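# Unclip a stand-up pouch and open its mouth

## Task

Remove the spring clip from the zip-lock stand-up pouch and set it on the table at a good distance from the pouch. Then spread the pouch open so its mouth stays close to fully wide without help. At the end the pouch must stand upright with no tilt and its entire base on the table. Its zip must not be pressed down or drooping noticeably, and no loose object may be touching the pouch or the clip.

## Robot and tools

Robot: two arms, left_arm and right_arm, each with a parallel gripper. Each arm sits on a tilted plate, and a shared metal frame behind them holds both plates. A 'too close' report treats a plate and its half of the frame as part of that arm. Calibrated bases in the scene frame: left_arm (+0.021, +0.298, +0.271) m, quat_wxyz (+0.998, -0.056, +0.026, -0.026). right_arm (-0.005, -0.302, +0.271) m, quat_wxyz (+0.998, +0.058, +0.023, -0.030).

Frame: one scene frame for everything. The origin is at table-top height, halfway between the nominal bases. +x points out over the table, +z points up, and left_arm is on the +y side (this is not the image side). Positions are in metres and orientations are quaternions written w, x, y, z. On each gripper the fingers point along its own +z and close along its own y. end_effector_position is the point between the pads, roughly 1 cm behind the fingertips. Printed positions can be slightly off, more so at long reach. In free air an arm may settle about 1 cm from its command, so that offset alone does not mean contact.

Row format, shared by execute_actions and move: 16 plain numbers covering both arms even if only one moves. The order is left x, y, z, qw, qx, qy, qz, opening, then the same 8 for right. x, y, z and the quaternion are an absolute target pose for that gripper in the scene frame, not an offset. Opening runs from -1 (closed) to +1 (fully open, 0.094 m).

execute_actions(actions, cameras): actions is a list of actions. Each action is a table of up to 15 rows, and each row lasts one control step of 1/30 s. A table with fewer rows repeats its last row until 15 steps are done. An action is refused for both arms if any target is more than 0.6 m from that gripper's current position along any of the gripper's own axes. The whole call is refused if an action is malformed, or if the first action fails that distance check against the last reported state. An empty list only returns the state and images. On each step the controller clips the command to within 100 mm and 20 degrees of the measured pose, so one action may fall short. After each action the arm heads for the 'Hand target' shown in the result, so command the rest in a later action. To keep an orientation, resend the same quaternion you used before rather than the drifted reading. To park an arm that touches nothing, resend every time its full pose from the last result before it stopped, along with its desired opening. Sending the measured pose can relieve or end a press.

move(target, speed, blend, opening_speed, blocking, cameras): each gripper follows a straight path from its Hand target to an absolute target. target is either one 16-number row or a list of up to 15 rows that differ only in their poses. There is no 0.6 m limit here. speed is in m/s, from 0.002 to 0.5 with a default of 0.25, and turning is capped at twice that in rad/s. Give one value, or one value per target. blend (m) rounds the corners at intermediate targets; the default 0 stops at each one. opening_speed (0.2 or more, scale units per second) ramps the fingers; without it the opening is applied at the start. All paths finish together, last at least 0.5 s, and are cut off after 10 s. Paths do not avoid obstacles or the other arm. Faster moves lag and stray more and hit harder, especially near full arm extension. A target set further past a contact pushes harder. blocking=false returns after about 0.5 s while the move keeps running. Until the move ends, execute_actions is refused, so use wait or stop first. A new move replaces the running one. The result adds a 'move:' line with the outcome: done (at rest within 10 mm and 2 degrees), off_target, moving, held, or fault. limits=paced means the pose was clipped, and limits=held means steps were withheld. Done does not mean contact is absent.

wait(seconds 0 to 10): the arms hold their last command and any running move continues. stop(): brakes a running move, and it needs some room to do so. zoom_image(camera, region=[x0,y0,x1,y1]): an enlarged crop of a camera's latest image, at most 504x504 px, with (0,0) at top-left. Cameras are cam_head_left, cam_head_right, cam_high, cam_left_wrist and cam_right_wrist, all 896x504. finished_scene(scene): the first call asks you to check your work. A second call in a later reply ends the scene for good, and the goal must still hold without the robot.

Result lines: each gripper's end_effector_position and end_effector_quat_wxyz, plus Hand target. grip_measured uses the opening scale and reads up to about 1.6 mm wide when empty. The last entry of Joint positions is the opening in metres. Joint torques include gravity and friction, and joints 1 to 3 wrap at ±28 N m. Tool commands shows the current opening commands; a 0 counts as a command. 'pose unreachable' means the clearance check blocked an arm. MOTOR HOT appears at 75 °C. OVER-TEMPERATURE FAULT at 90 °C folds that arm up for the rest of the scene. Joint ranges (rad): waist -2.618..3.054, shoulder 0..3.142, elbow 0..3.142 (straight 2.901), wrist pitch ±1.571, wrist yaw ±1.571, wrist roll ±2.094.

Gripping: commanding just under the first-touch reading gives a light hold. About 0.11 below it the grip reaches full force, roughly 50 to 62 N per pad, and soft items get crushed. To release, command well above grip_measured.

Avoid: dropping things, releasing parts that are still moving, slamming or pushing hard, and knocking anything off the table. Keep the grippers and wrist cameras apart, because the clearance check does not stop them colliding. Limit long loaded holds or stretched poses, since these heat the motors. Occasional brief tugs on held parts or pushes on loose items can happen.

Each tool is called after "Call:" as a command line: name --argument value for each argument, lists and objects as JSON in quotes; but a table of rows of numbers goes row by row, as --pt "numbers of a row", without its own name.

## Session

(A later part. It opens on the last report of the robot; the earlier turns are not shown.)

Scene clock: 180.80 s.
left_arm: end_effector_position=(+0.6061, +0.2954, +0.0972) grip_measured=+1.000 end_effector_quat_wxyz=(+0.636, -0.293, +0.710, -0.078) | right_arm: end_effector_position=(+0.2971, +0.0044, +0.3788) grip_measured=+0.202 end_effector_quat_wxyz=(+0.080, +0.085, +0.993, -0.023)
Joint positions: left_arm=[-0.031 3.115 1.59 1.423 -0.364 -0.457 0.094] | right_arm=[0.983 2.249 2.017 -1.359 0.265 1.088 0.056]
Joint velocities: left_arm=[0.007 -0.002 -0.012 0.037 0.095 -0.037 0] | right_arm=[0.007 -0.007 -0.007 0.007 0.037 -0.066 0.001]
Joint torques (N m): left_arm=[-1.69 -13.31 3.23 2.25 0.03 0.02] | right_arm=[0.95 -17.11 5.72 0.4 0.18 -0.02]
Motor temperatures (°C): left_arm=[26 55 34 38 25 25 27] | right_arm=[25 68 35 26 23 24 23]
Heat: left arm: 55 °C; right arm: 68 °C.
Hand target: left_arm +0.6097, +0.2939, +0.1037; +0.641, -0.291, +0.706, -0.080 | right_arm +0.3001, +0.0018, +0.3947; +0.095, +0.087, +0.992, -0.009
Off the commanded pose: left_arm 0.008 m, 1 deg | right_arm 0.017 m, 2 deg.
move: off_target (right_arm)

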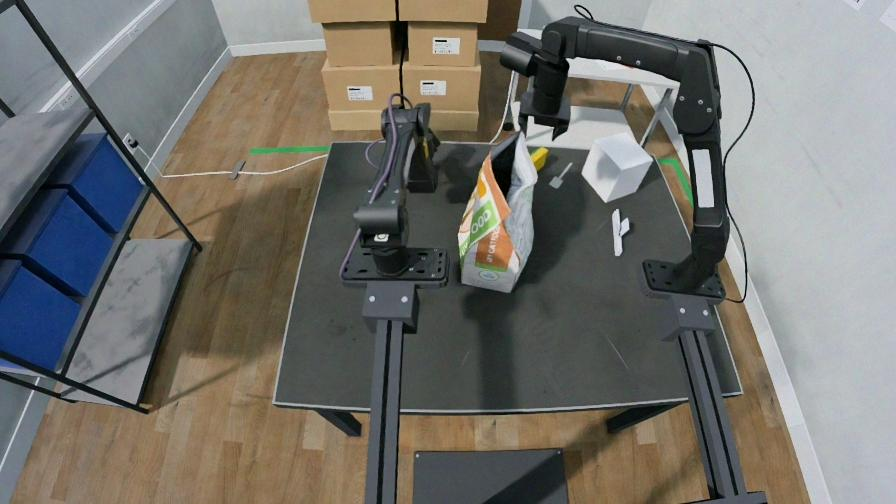

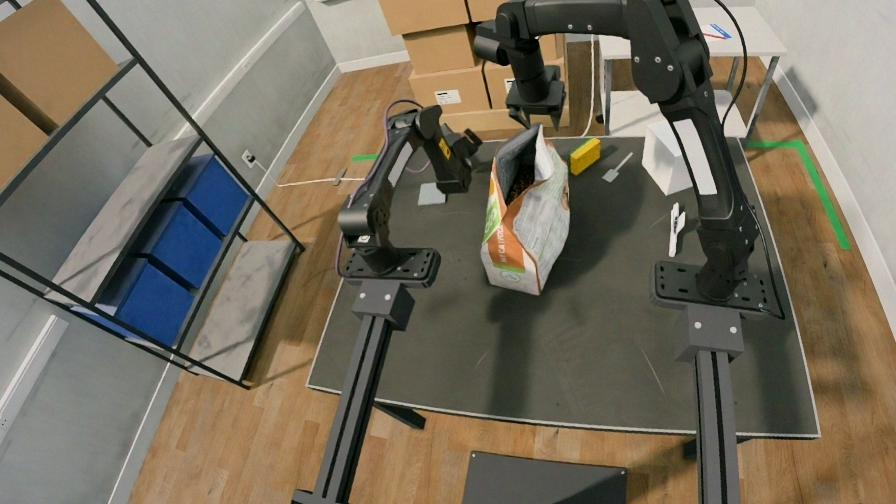

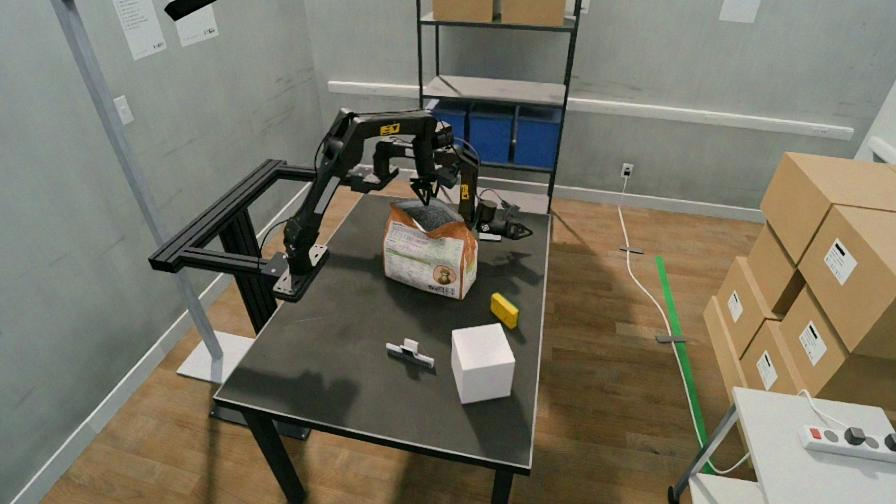

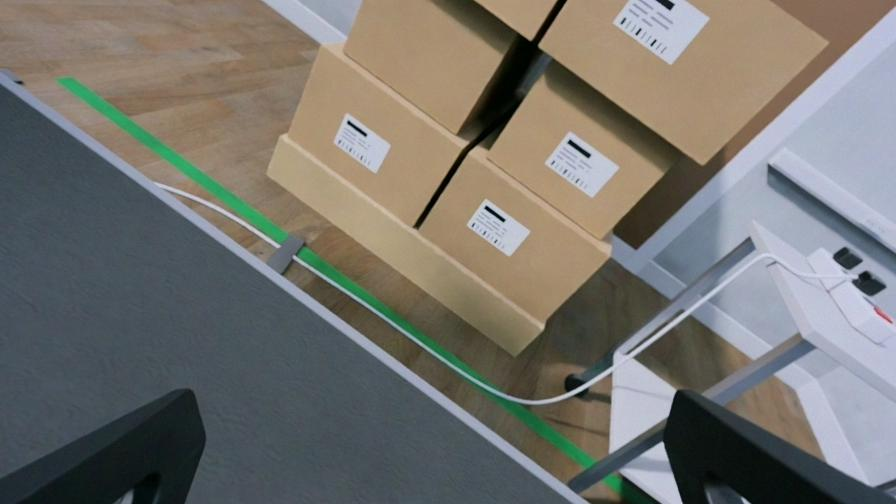

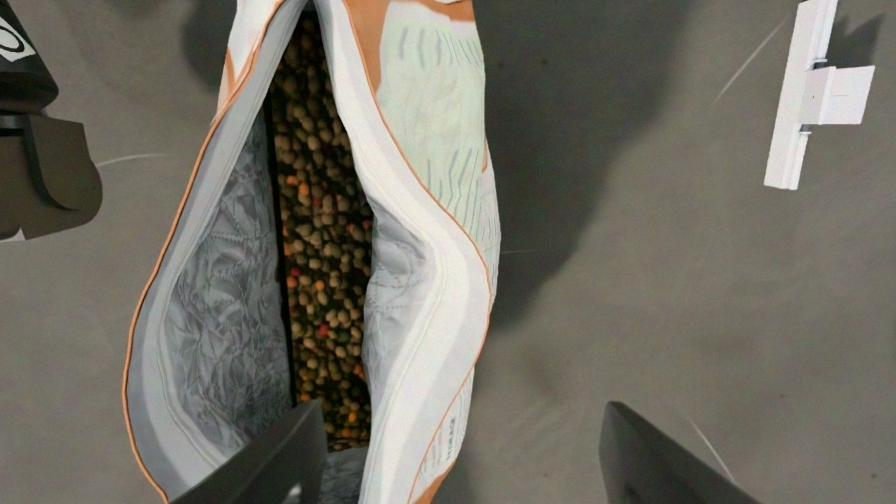

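Call:
move --pt "0.6097 0.2939 0.1037 0.641 -0.291 0.706 -0.080 1 0.306 0.0 0.35 0.0957 0.0867 0.9916 -0.0084 0.4" --pt "0.6097 0.2939 0.1037 0.641 -0.291 0.706 -0.080 1 0.310 0.0 0.292 0.0957 0.0867 0.9916 -0.0084 0.4" --speed 0.1

Call:
zoom_image --camera "cam_high" --region '[360, 160, 510, 310]'

Call:
zoom_image --camera "cam_head_right" --region '[460, 110, 600, 300]'

Scene clock: 183.00 s.
left_arm: end_effector_position=(+0.6061, +0.2954, +0.0972) grip_measured=+1.000 end_effector_quat_wxyz=(+0.636, -0.293, +0.710, -0.078) | right_arm: end_effector_position=(+0.3100, +0.0034, +0.3008) grip_measured=+0.398 end_effector_quat_wxyz=(+0.097, +0.089, +0.991, +0.000)
Joint positions: left_arm=[-0.031 3.115 1.59 1.423 -0.364 -0.457 0.094] | right_arm=[0.939 2.243 1.696 -0.974 0.265 1.04 0.066]
Joint velocities: left_arm=[0.012 0.027 -0.012 0.007 -0.022 0.066 0] | right_arm=[-0.012 0.012 -0.017 0.051 0.022 -0.022 0]
Joint torques (N m): left_arm=[-1.68 -13.33 3.23 2.25 0.02 0.03] | right_arm=[0.77 -11.85 5.76 0.56 0.16 -0.02]
Motor temperatures (°C): left_arm=[26 55 34 38 25 25 27] | right_arm=[25 67 35 26 23 24 23]
Heat: left arm: 55 °C; right arm: 67 °C.
Hand target: left_arm +0.6097, +0.2939, +0.1037; +0.641, -0.291, +0.706, -0.080 | right_arm +0.3104, +0.0006, +0.2920; +0.095, +0.087, +0.992, -0.009
Off the commanded pose: left_arm 0.008 m, 1 deg | right_arm 0.009 m, 1 deg.
move: done

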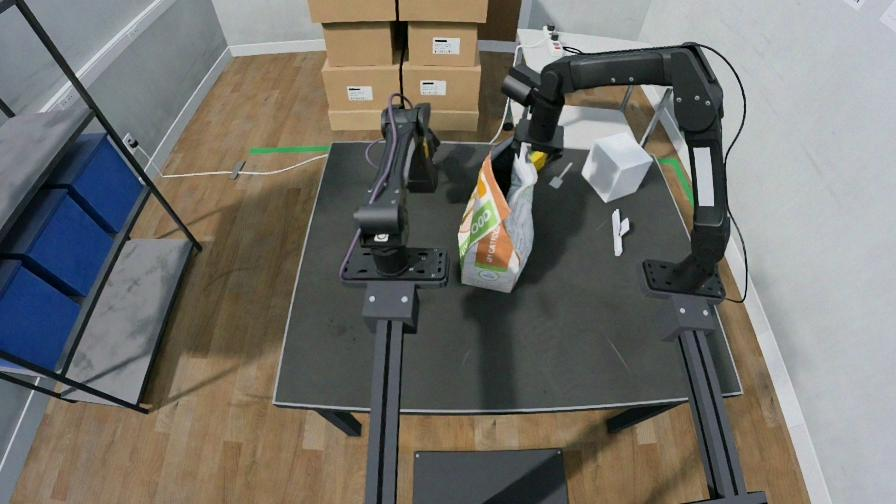

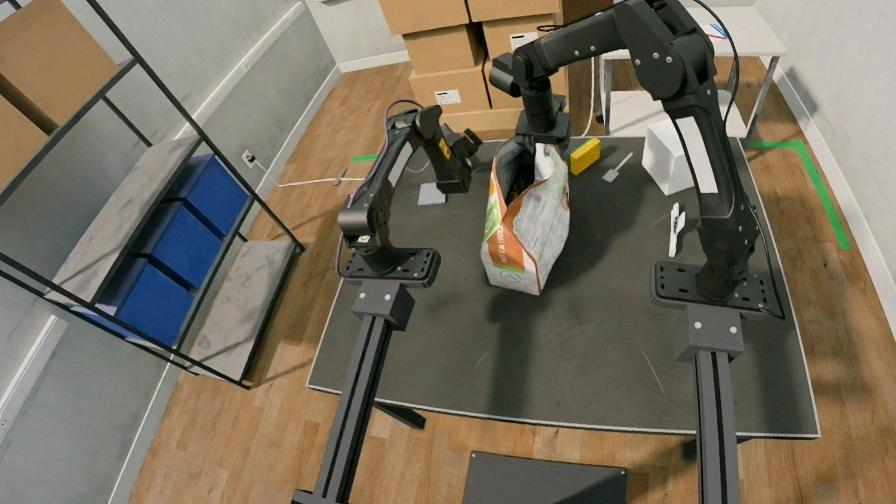

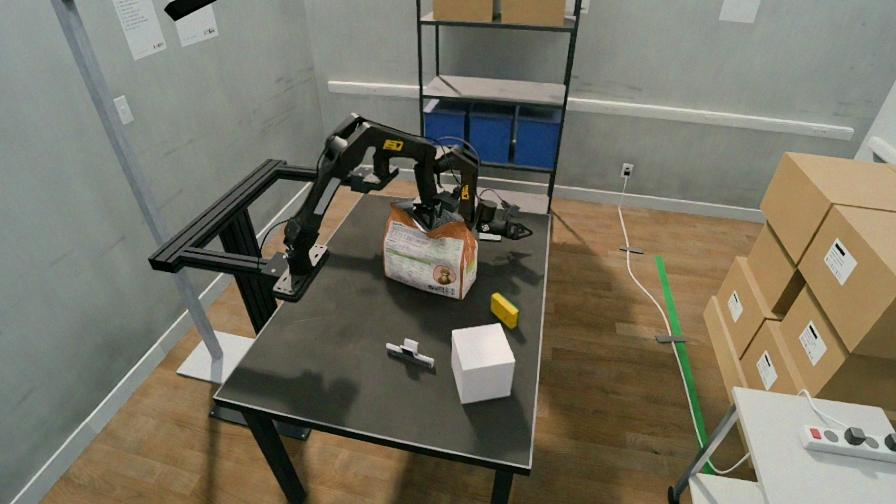

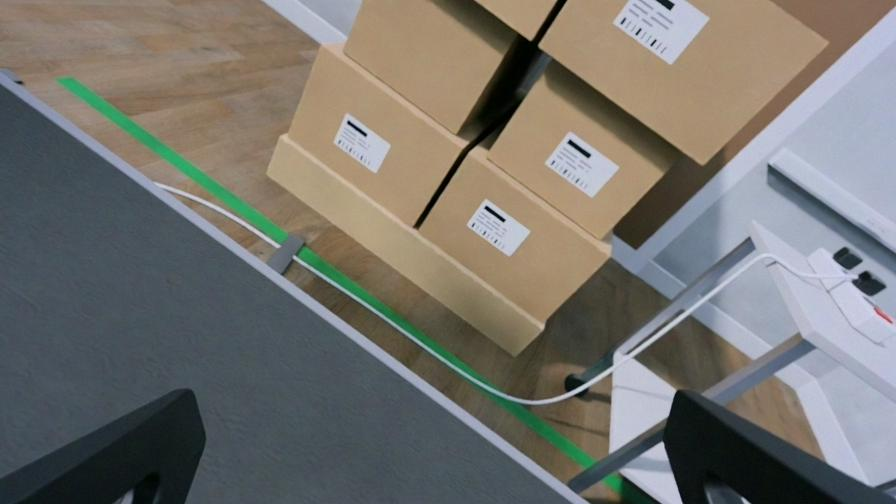

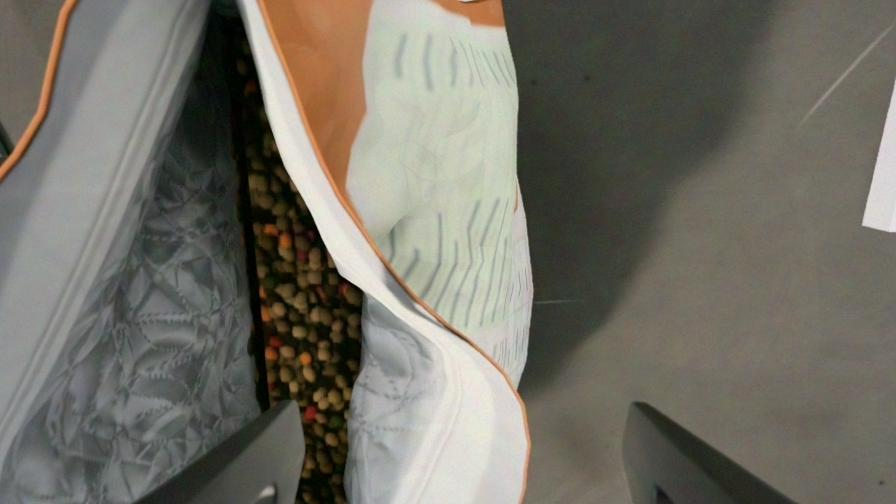

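Scaled by 3.360 from the camera's 896x504 image, which has a finer 1280x720 frame.

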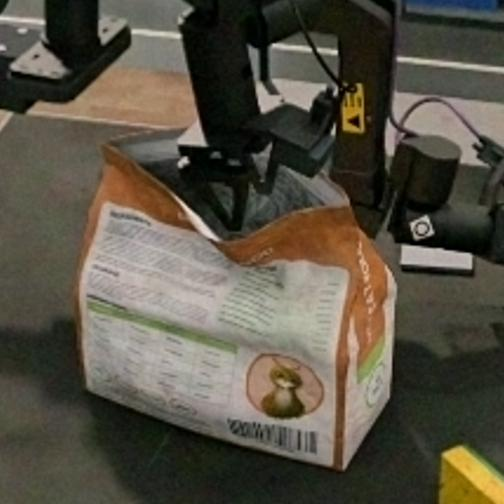

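Scaled by 2.653 from the camera's 896x504 image, which has a finer 1280x720 frame.

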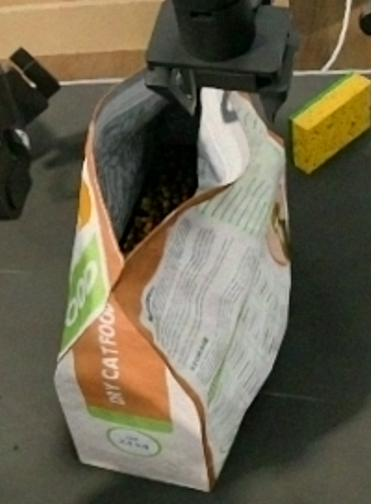

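Call:
move --target '[0.6097,0.2939,0.1037,0.641,-0.291,0.706,-0.080,1,0.312,-0.003,0.267,0.0957,0.0867,0.9916,-0.0084,0.4]' --speed 0.08 --cameras '["cam_right_wrist"]'

Call:
move --target '[0.6097,0.2939,0.1037,0.641,-0.291,0.706,-0.080,1,0.312,-0.003,0.267,0.0957,0.0867,0.9916,-0.0084,-0.85]' --opening_speed 1.0

Call:
zoom_image --camera "cam_high" --region '[360, 160, 510, 310]'

Call:
zoom_image --camera "cam_head_right" --region '[460, 110, 600, 300]'

Scene clock: 184.57 s.
left_arm: end_effector_position=(+0.6061, +0.2954, +0.0972) grip_measured=+1.000 end_effector_quat_wxyz=(+0.636, -0.293, +0.710, -0.078) | right_arm: end_effector_position=(+0.3123, +0.0000, +0.2770) grip_measured=+0.398 end_effector_quat_wxyz=(+0.098, +0.089, +0.991, +0.001)
Joint positions: left_arm=[-0.031 3.115 1.59 1.423 -0.364 -0.457 0.094] | right_arm=[0.924 2.262 1.63 -0.882 0.265 1.025 0.066]
Joint velocities: left_arm=[-0.012 -0.022 -0.007 0.066 0.007 -0.051 0] | right_arm=[-0.012 -0.022 -0.012 0.037 0.007 -0.037 0]
Joint torques (N m): left_arm=[-1.69 -13.34 3.25 2.25 0.03 0.03] | right_arm=[0.79 -11.59 5.74 0.57 0.14 -0.01]
Motor temperatures (°C): left_arm=[26 55 34 38 25 25 27] | right_arm=[25 66 34 26 23 24 23]
Heat: left arm: 55 °C; right arm: 66 °C.
Hand target: left_arm +0.6097, +0.2939, +0.1037; +0.641, -0.291, +0.706, -0.080 | right_arm +0.3122, -0.0031, +0.2670; +0.096, +0.087, +0.992, -0.008
Off the commanded pose: left_arm 0.008 m, 1 deg | right_arm 0.010 m, 1 deg.
move: done
Images, in order (width x height): cam_right_wrist 896x504.

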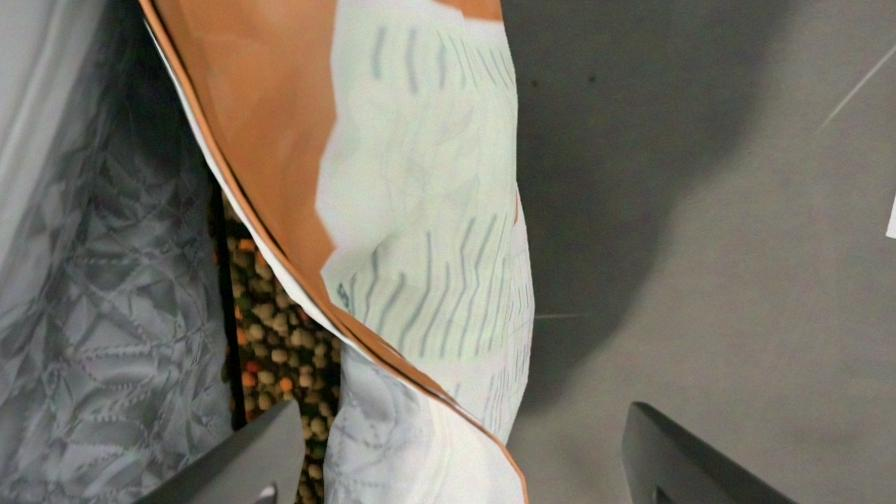

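Scene clock: 186.03 s.
left_arm: end_effector_position=(+0.6061, +0.2954, +0.0972) grip_measured=+1.000 end_effector_quat_wxyz=(+0.636, -0.293, +0.710, -0.078) | right_arm: end_effector_position=(+0.3125, +0.0002, +0.2771) grip_measured=-0.848 end_effector_quat_wxyz=(+0.098, +0.089, +0.991, +0.002)
Joint positions: left_arm=[-0.031 3.115 1.59 1.423 -0.364 -0.457 0.094] | right_arm=[0.924 2.262 1.63 -0.881 0.265 1.024 0.007]
Joint velocities: left_arm=[0.007 -0.007 -0.002 -0.051 0.022 0.007 0] | right_arm=[0.002 -0.002 0.002 -0.007 0.022 0.022 -0.002]
Joint torques (N m): left_arm=[-1.69 -13.35 3.25 2.23 0.04 0.03] | right_arm=[0.83 -11.63 5.63 0.59 0.15 -0.01]
Motor temperatures (°C): left_arm=[26 55 34 38 25 25 27] | right_arm=[25 65 34 26 23 24 23]
Heat: left arm: 55 °C; right arm: 65 °C.
Hand target: left_arm +0.6097, +0.2939, +0.1037; +0.641, -0.291, +0.706, -0.080 | right_arm +0.3120, -0.0031, +0.2671; +0.096, +0.087, +0.992, -0.008
Off the commanded pose: left_arm 0.008 m, 1 deg | right_arm 0.011 m, 1 deg.
move: off_target (right_arm)

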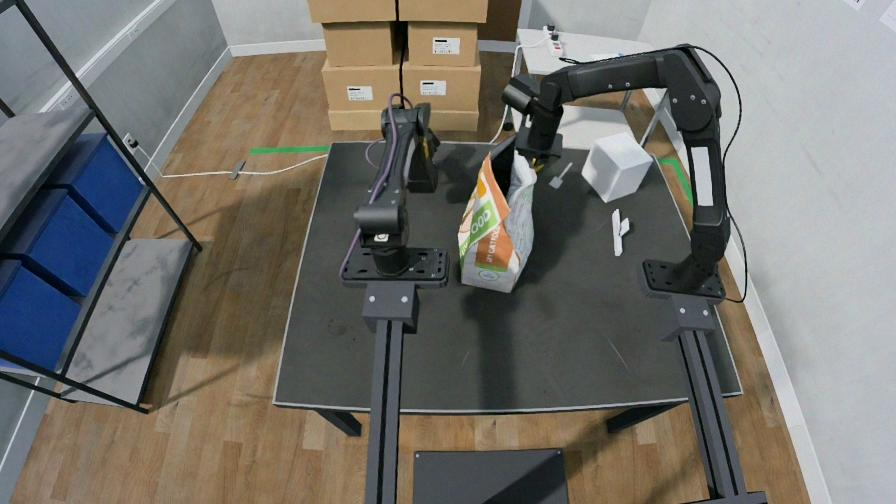

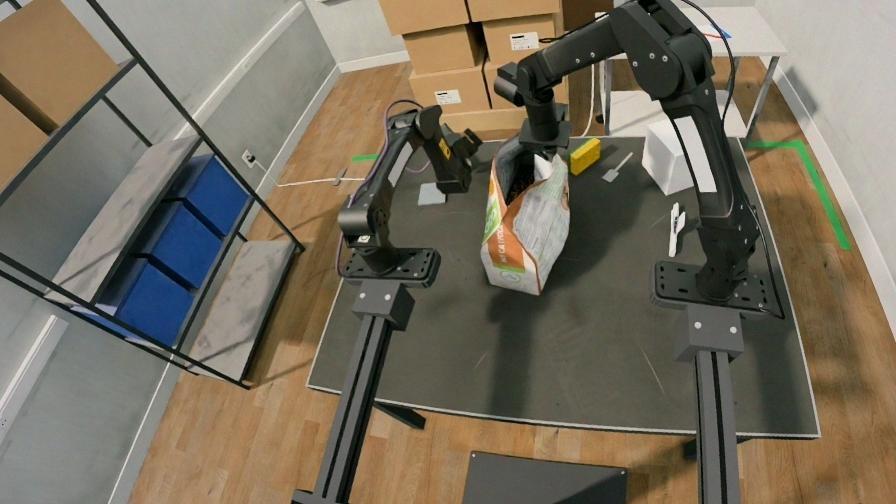

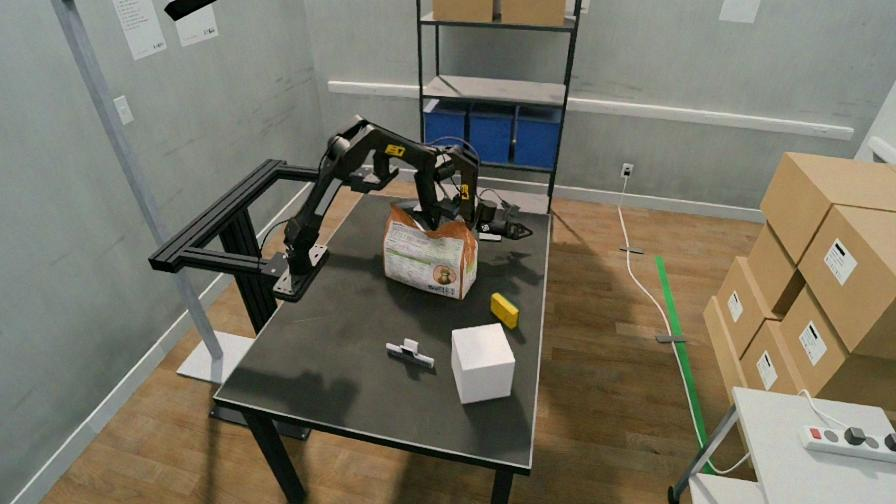

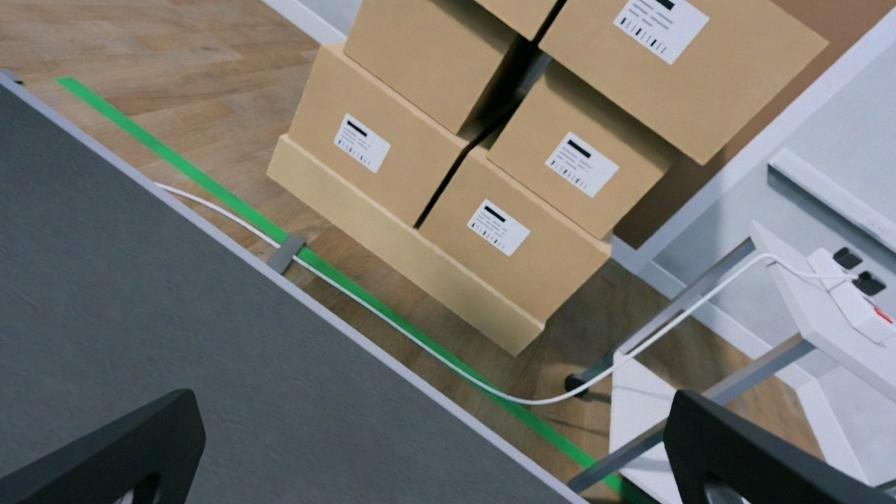

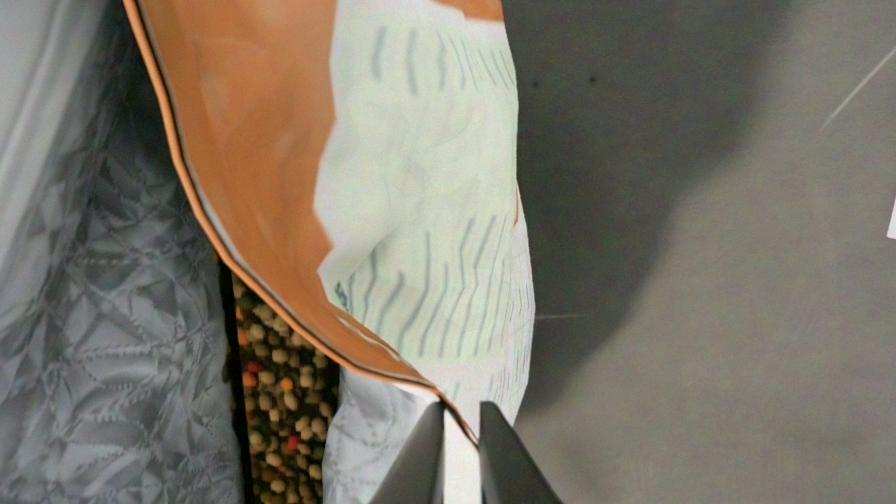

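Scaled by 3.360 from the camera's 896x504 image, which has a finer 1280x720 frame.

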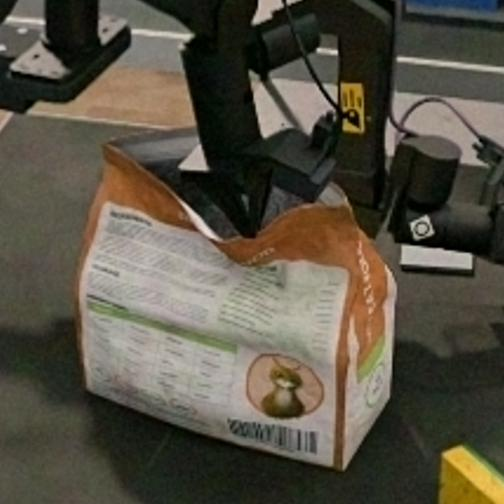

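Scaled by 2.653 from the camera's 896x504 image, which has a finer 1280x720 frame.

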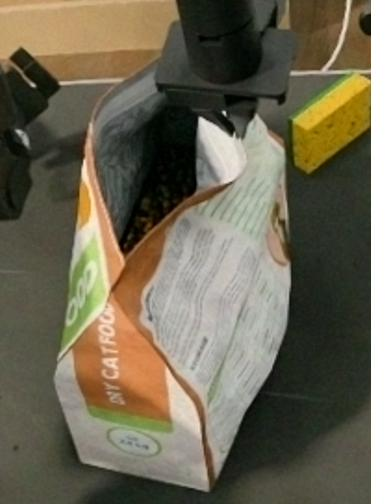

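Call:
move --target '[0.6097,0.2939,0.1037,0.641,-0.291,0.706,-0.080,1,0.312,-0.003,0.267,0.0957,0.0867,0.9916,-0.0084,-1]' --cameras '[]'

Call:
move --target '[0.6097,0.2939,0.1037,0.641,-0.291,0.706,-0.080,1,0.312,-0.003,0.31,0.0957,0.0867,0.9916,-0.0084,-1]' --speed 0.05

Call:
zoom_image --camera "cam_high" --region '[360, 160, 510, 310]'

Call:
zoom_image --camera "cam_head_right" --region '[460, 110, 600, 300]'

Scene clock: 188.07 s.
left_arm: end_effector_position=(+0.6061, +0.2954, +0.0972) grip_measured=+1.000 end_effector_quat_wxyz=(+0.636, -0.293, +0.710, -0.078) | right_arm: end_effector_position=(+0.3126, +0.0004, +0.2771) grip_measured=-0.994 end_effector_quat_wxyz=(+0.098, +0.089, +0.991, +0.002)
Joint positions: left_arm=[-0.031 3.115 1.59 1.423 -0.364 -0.457 0.094] | right_arm=[0.924 2.262 1.63 -0.88 0.265 1.024 0]
Joint velocities: left_arm=[0.007 0.007 -0.012 -0.022 -0.037 -0.022 0] | right_arm=[-0.002 0.007 -0.002 0.037 -0.051 -0.007 -0.001]
Joint torques (N m): left_arm=[-1.7 -13.35 3.26 2.26 0.03 0.03] | right_arm=[0.8 -11.67 5.67 0.57 0.15 -0.02]
Motor temperatures (°C): left_arm=[26 55 34 38 25 25 27] | right_arm=[25 64 34 26 23 24 23]
Heat: left arm: 55 °C; right arm: 64 °C.
Hand target: left_arm +0.6097, +0.2939, +0.1037; +0.641, -0.291, +0.706, -0.080 | right_arm +0.3119, -0.0031, +0.2671; +0.096, +0.087, +0.992, -0.008
Off the commanded pose: left_arm 0.008 m, 1 deg | right_arm 0.011 m, 1 deg.
move: off_target (right_arm)
No camera images: "cameras" was empty.

Scene clock: 189.37 s.
left_arm: end_effector_position=(+0.6061, +0.2954, +0.0972) grip_measured=+1.000 end_effector_quat_wxyz=(+0.636, -0.293, +0.710, -0.078) | right_arm: end_effector_position=(+0.3119, -0.0024, +0.2920) grip_measured=-0.994 end_effector_quat_wxyz=(+0.089, +0.086, +0.992, -0.010)
Joint positions: left_arm=[-0.031 3.115 1.59 1.423 -0.364 -0.457 0.094] | right_arm=[0.924 2.262 1.696 -0.977 0.264 1.024 0]
Joint velocities: left_arm=[-0.022 0.012 -0.007 -0.037 0.007 0.022 0] | right_arm=[-0.027 0.012 -0.002 0.007 -0.007 0.022 0]
Joint torques (N m): left_arm=[-1.66 -13.34 3.25 2.25 0.02 0.03] | right_arm=[1.62 -15.86 8.42 -0.07 0.18 0.09]
Motor temperatures (°C): left_arm=[25 55 34 38 25 25 27] | right_arm=[25 64 34 26 23 24 23]
Heat: left arm: 55 °C; right arm: 64 °C.
Hand target: left_arm +0.6097, +0.2939, +0.1037; +0.641, -0.291, +0.706, -0.080 | right_arm +0.3119, -0.0032, +0.3097; +0.096, +0.086, +0.992, -0.008
Off the commanded pose: left_arm 0.008 m, 1 deg | right_arm 0.018 m, 1 deg.
move: off_target (right_arm)

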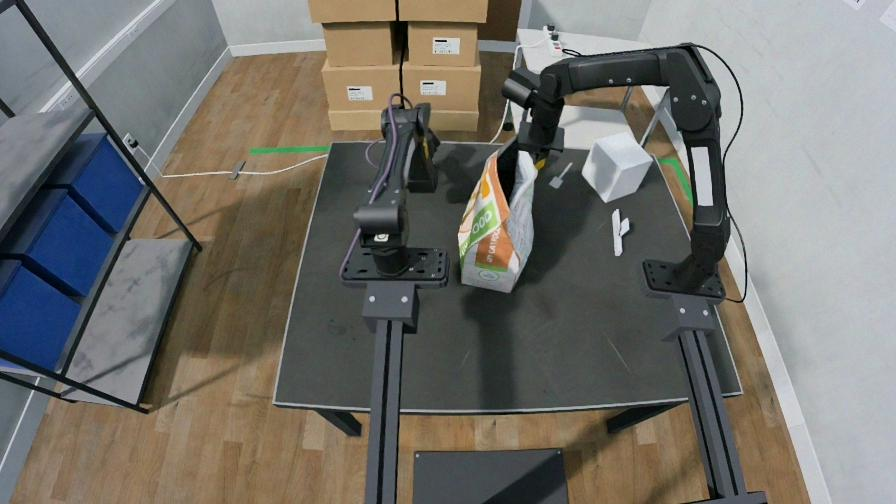

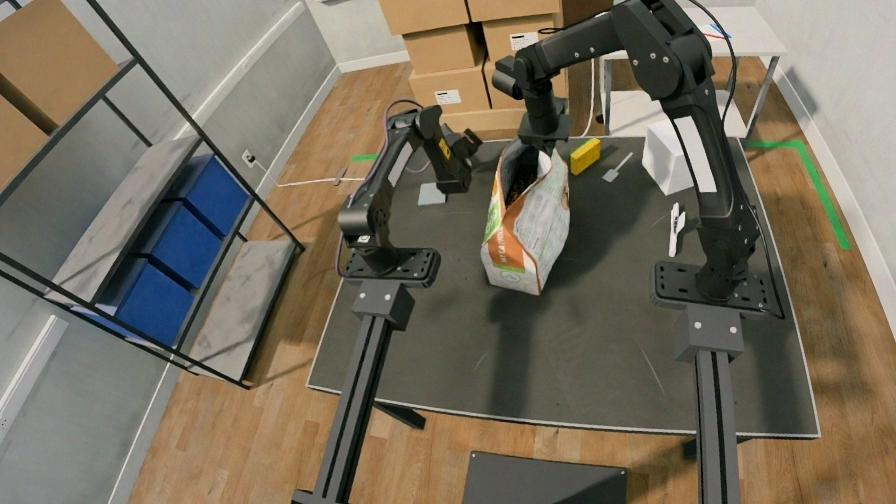

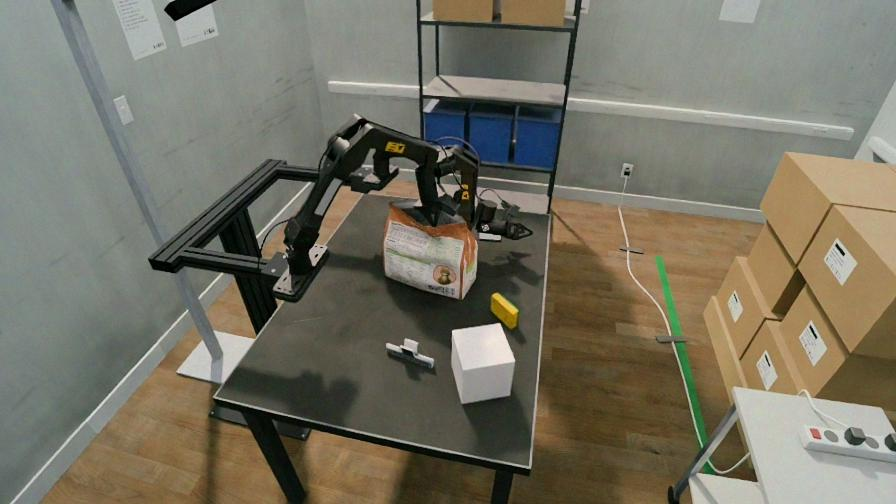

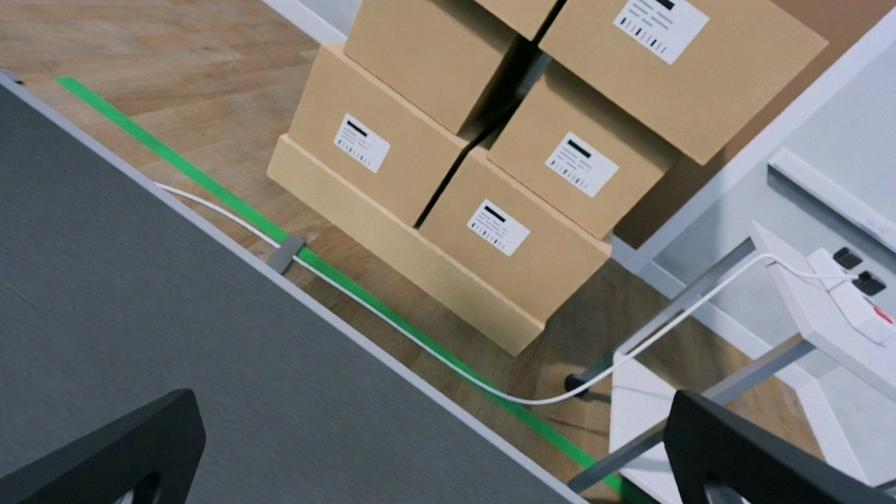

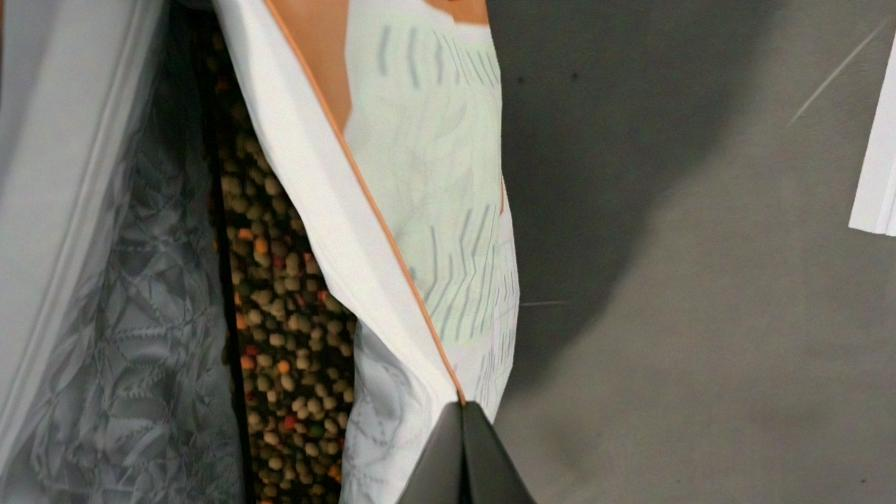

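Scaled by 3.360 from the camera's 896x504 image, which has a finer 1280x720 frame.

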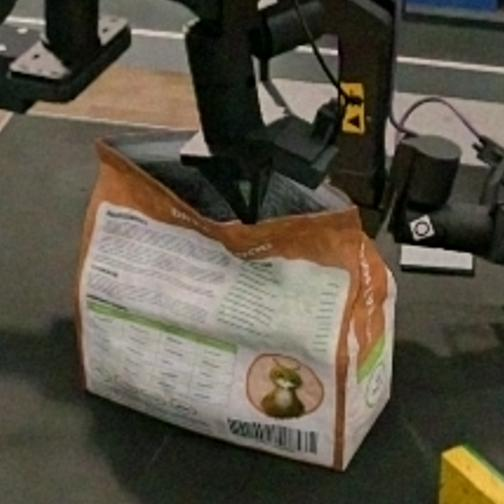

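Scaled by 2.653 from the camera's 896x504 image, which has a finer 1280x720 frame.

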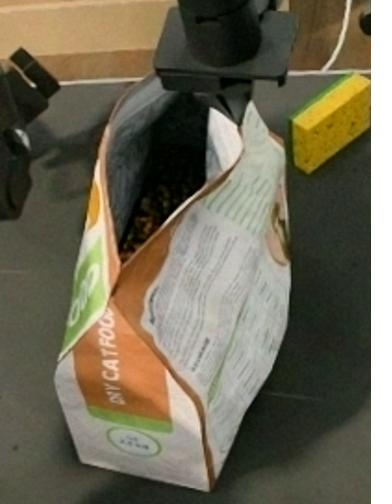

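Call:
move --target '[0.6097,0.2939,0.1037,0.641,-0.291,0.706,-0.080,1,0.312,-0.030,0.316,0.0957,0.0867,0.9916,-0.0084,-1]' --speed 0.05

Call:
zoom_image --camera "cam_high" --region '[360, 160, 510, 310]'

Call:
zoom_image --camera "cam_head_right" --region '[460, 110, 600, 300]'

Scene clock: 190.63 s.
left_arm: end_effector_position=(+0.6061, +0.2954, +0.0972) grip_measured=+1.000 end_effector_quat_wxyz=(+0.636, -0.293, +0.710, -0.078) | right_arm: end_effector_position=(+0.3122, -0.0177, +0.2991) grip_measured=-0.994 end_effector_quat_wxyz=(+0.088, +0.084, +0.993, -0.003)
Joint positions: left_arm=[-0.031 3.115 1.59 1.423 -0.364 -0.457 0.094] | right_arm=[0.898 2.197 1.626 -0.954 0.252 0.992 0]
Joint velocities: left_arm=[0.012 -0.007 -0.012 -0.051 0.007 0.007 0] | right_arm=[-0.012 -0.027 0.017 -0.051 0.007 -0.022 0]
Joint torques (N m): left_arm=[-1.69 -13.31 3.26 2.25 0.02 0.03] | right_arm=[0.53 -17.2 5.45 0.02 0.26 0.02]
Motor temperatures (°C): left_arm=[25 55 34 38 25 25 27] | right_arm=[25 64 34 26 23 24 23]
Heat: left arm: 55 °C; right arm: 64 °C.
Hand target: left_arm +0.6097, +0.2939, +0.1037; +0.641, -0.291, +0.706, -0.080 | right_arm +0.3126, -0.0296, +0.3153; +0.096, +0.087, +0.992, -0.009
Off the commanded pose: left_arm 0.008 m, 1 deg | right_arm 0.021 m, 1 deg.
move: off_target (right_arm)

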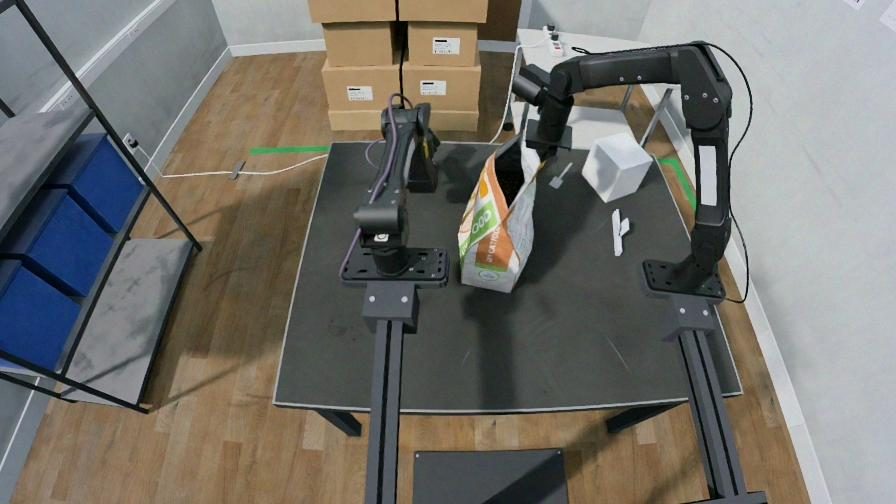

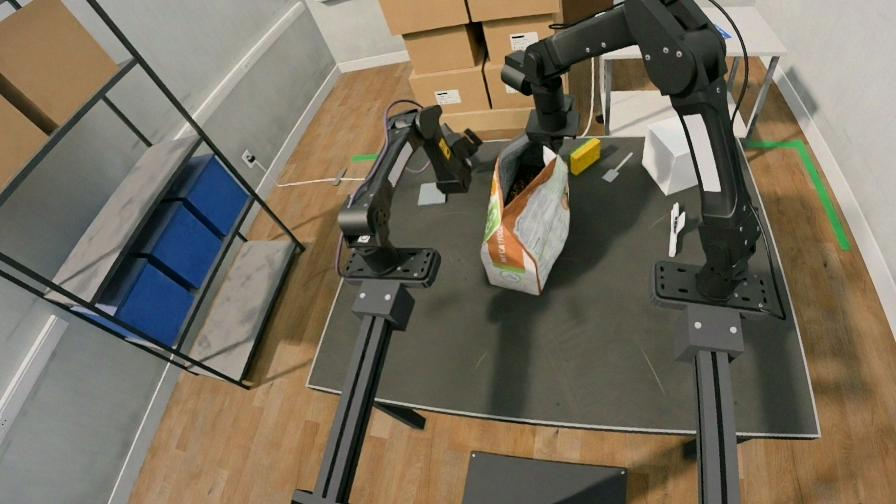

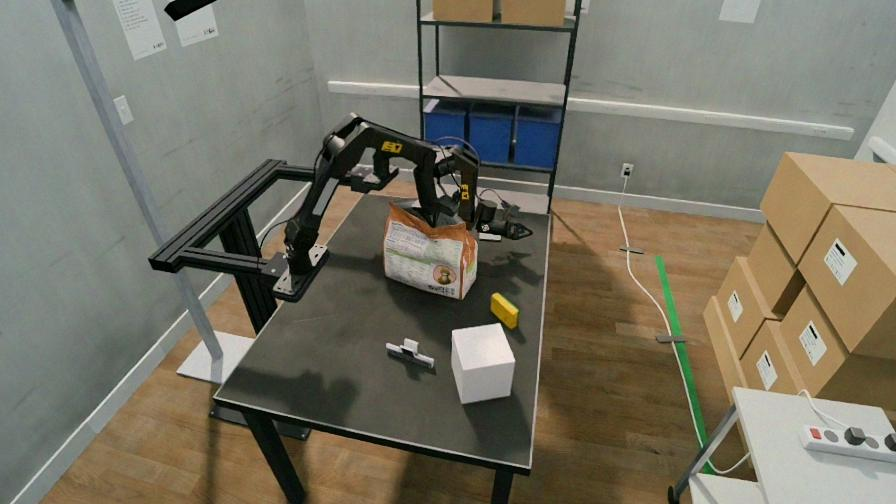

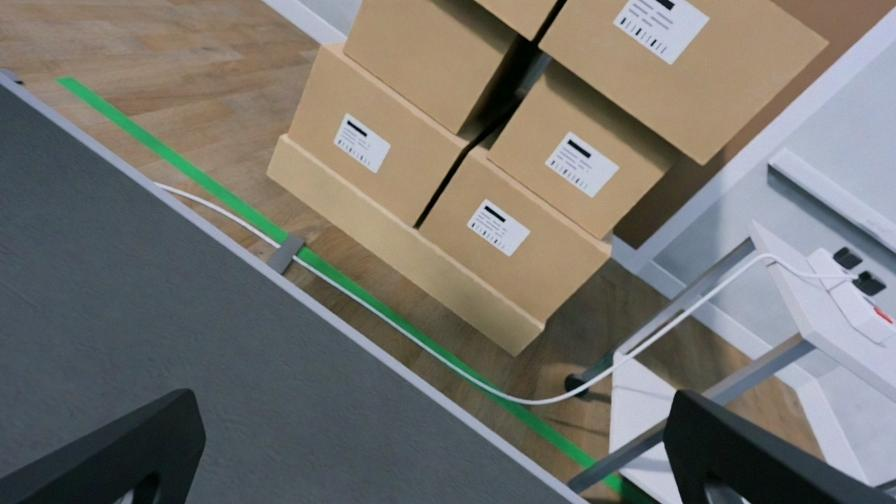

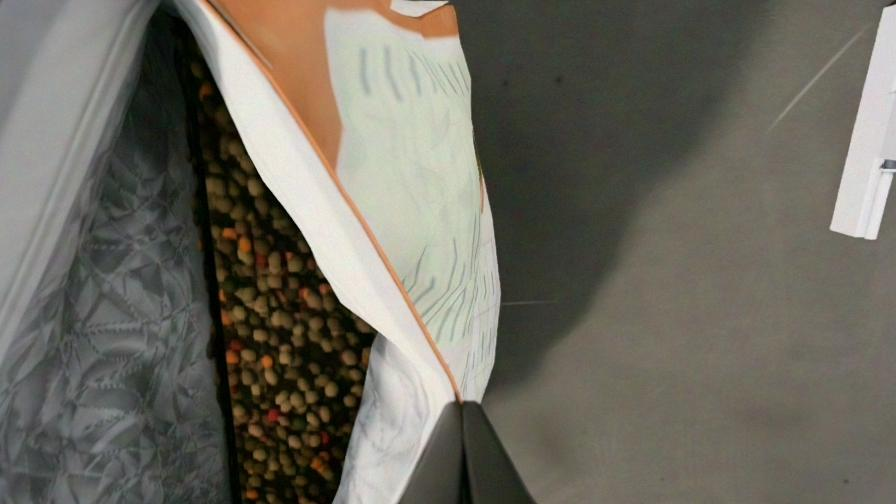

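Scaled by 3.360 from the camera's 896x504 image, which has a finer 1280x720 frame.

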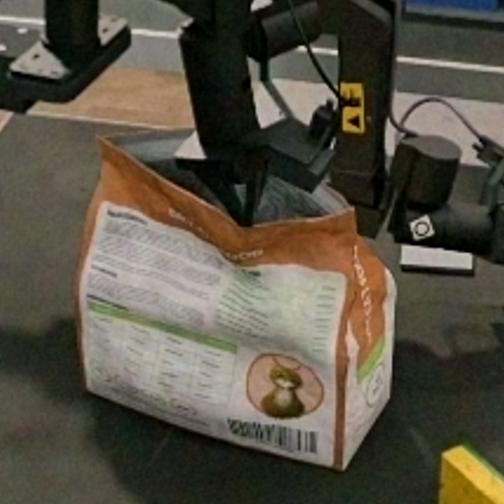

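Scaled by 2.653 from the camera's 896x504 image, which has a finer 1280x720 frame.

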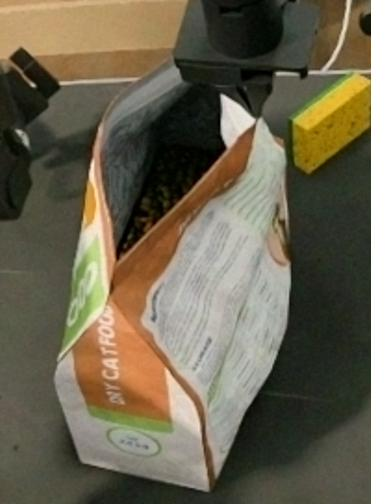

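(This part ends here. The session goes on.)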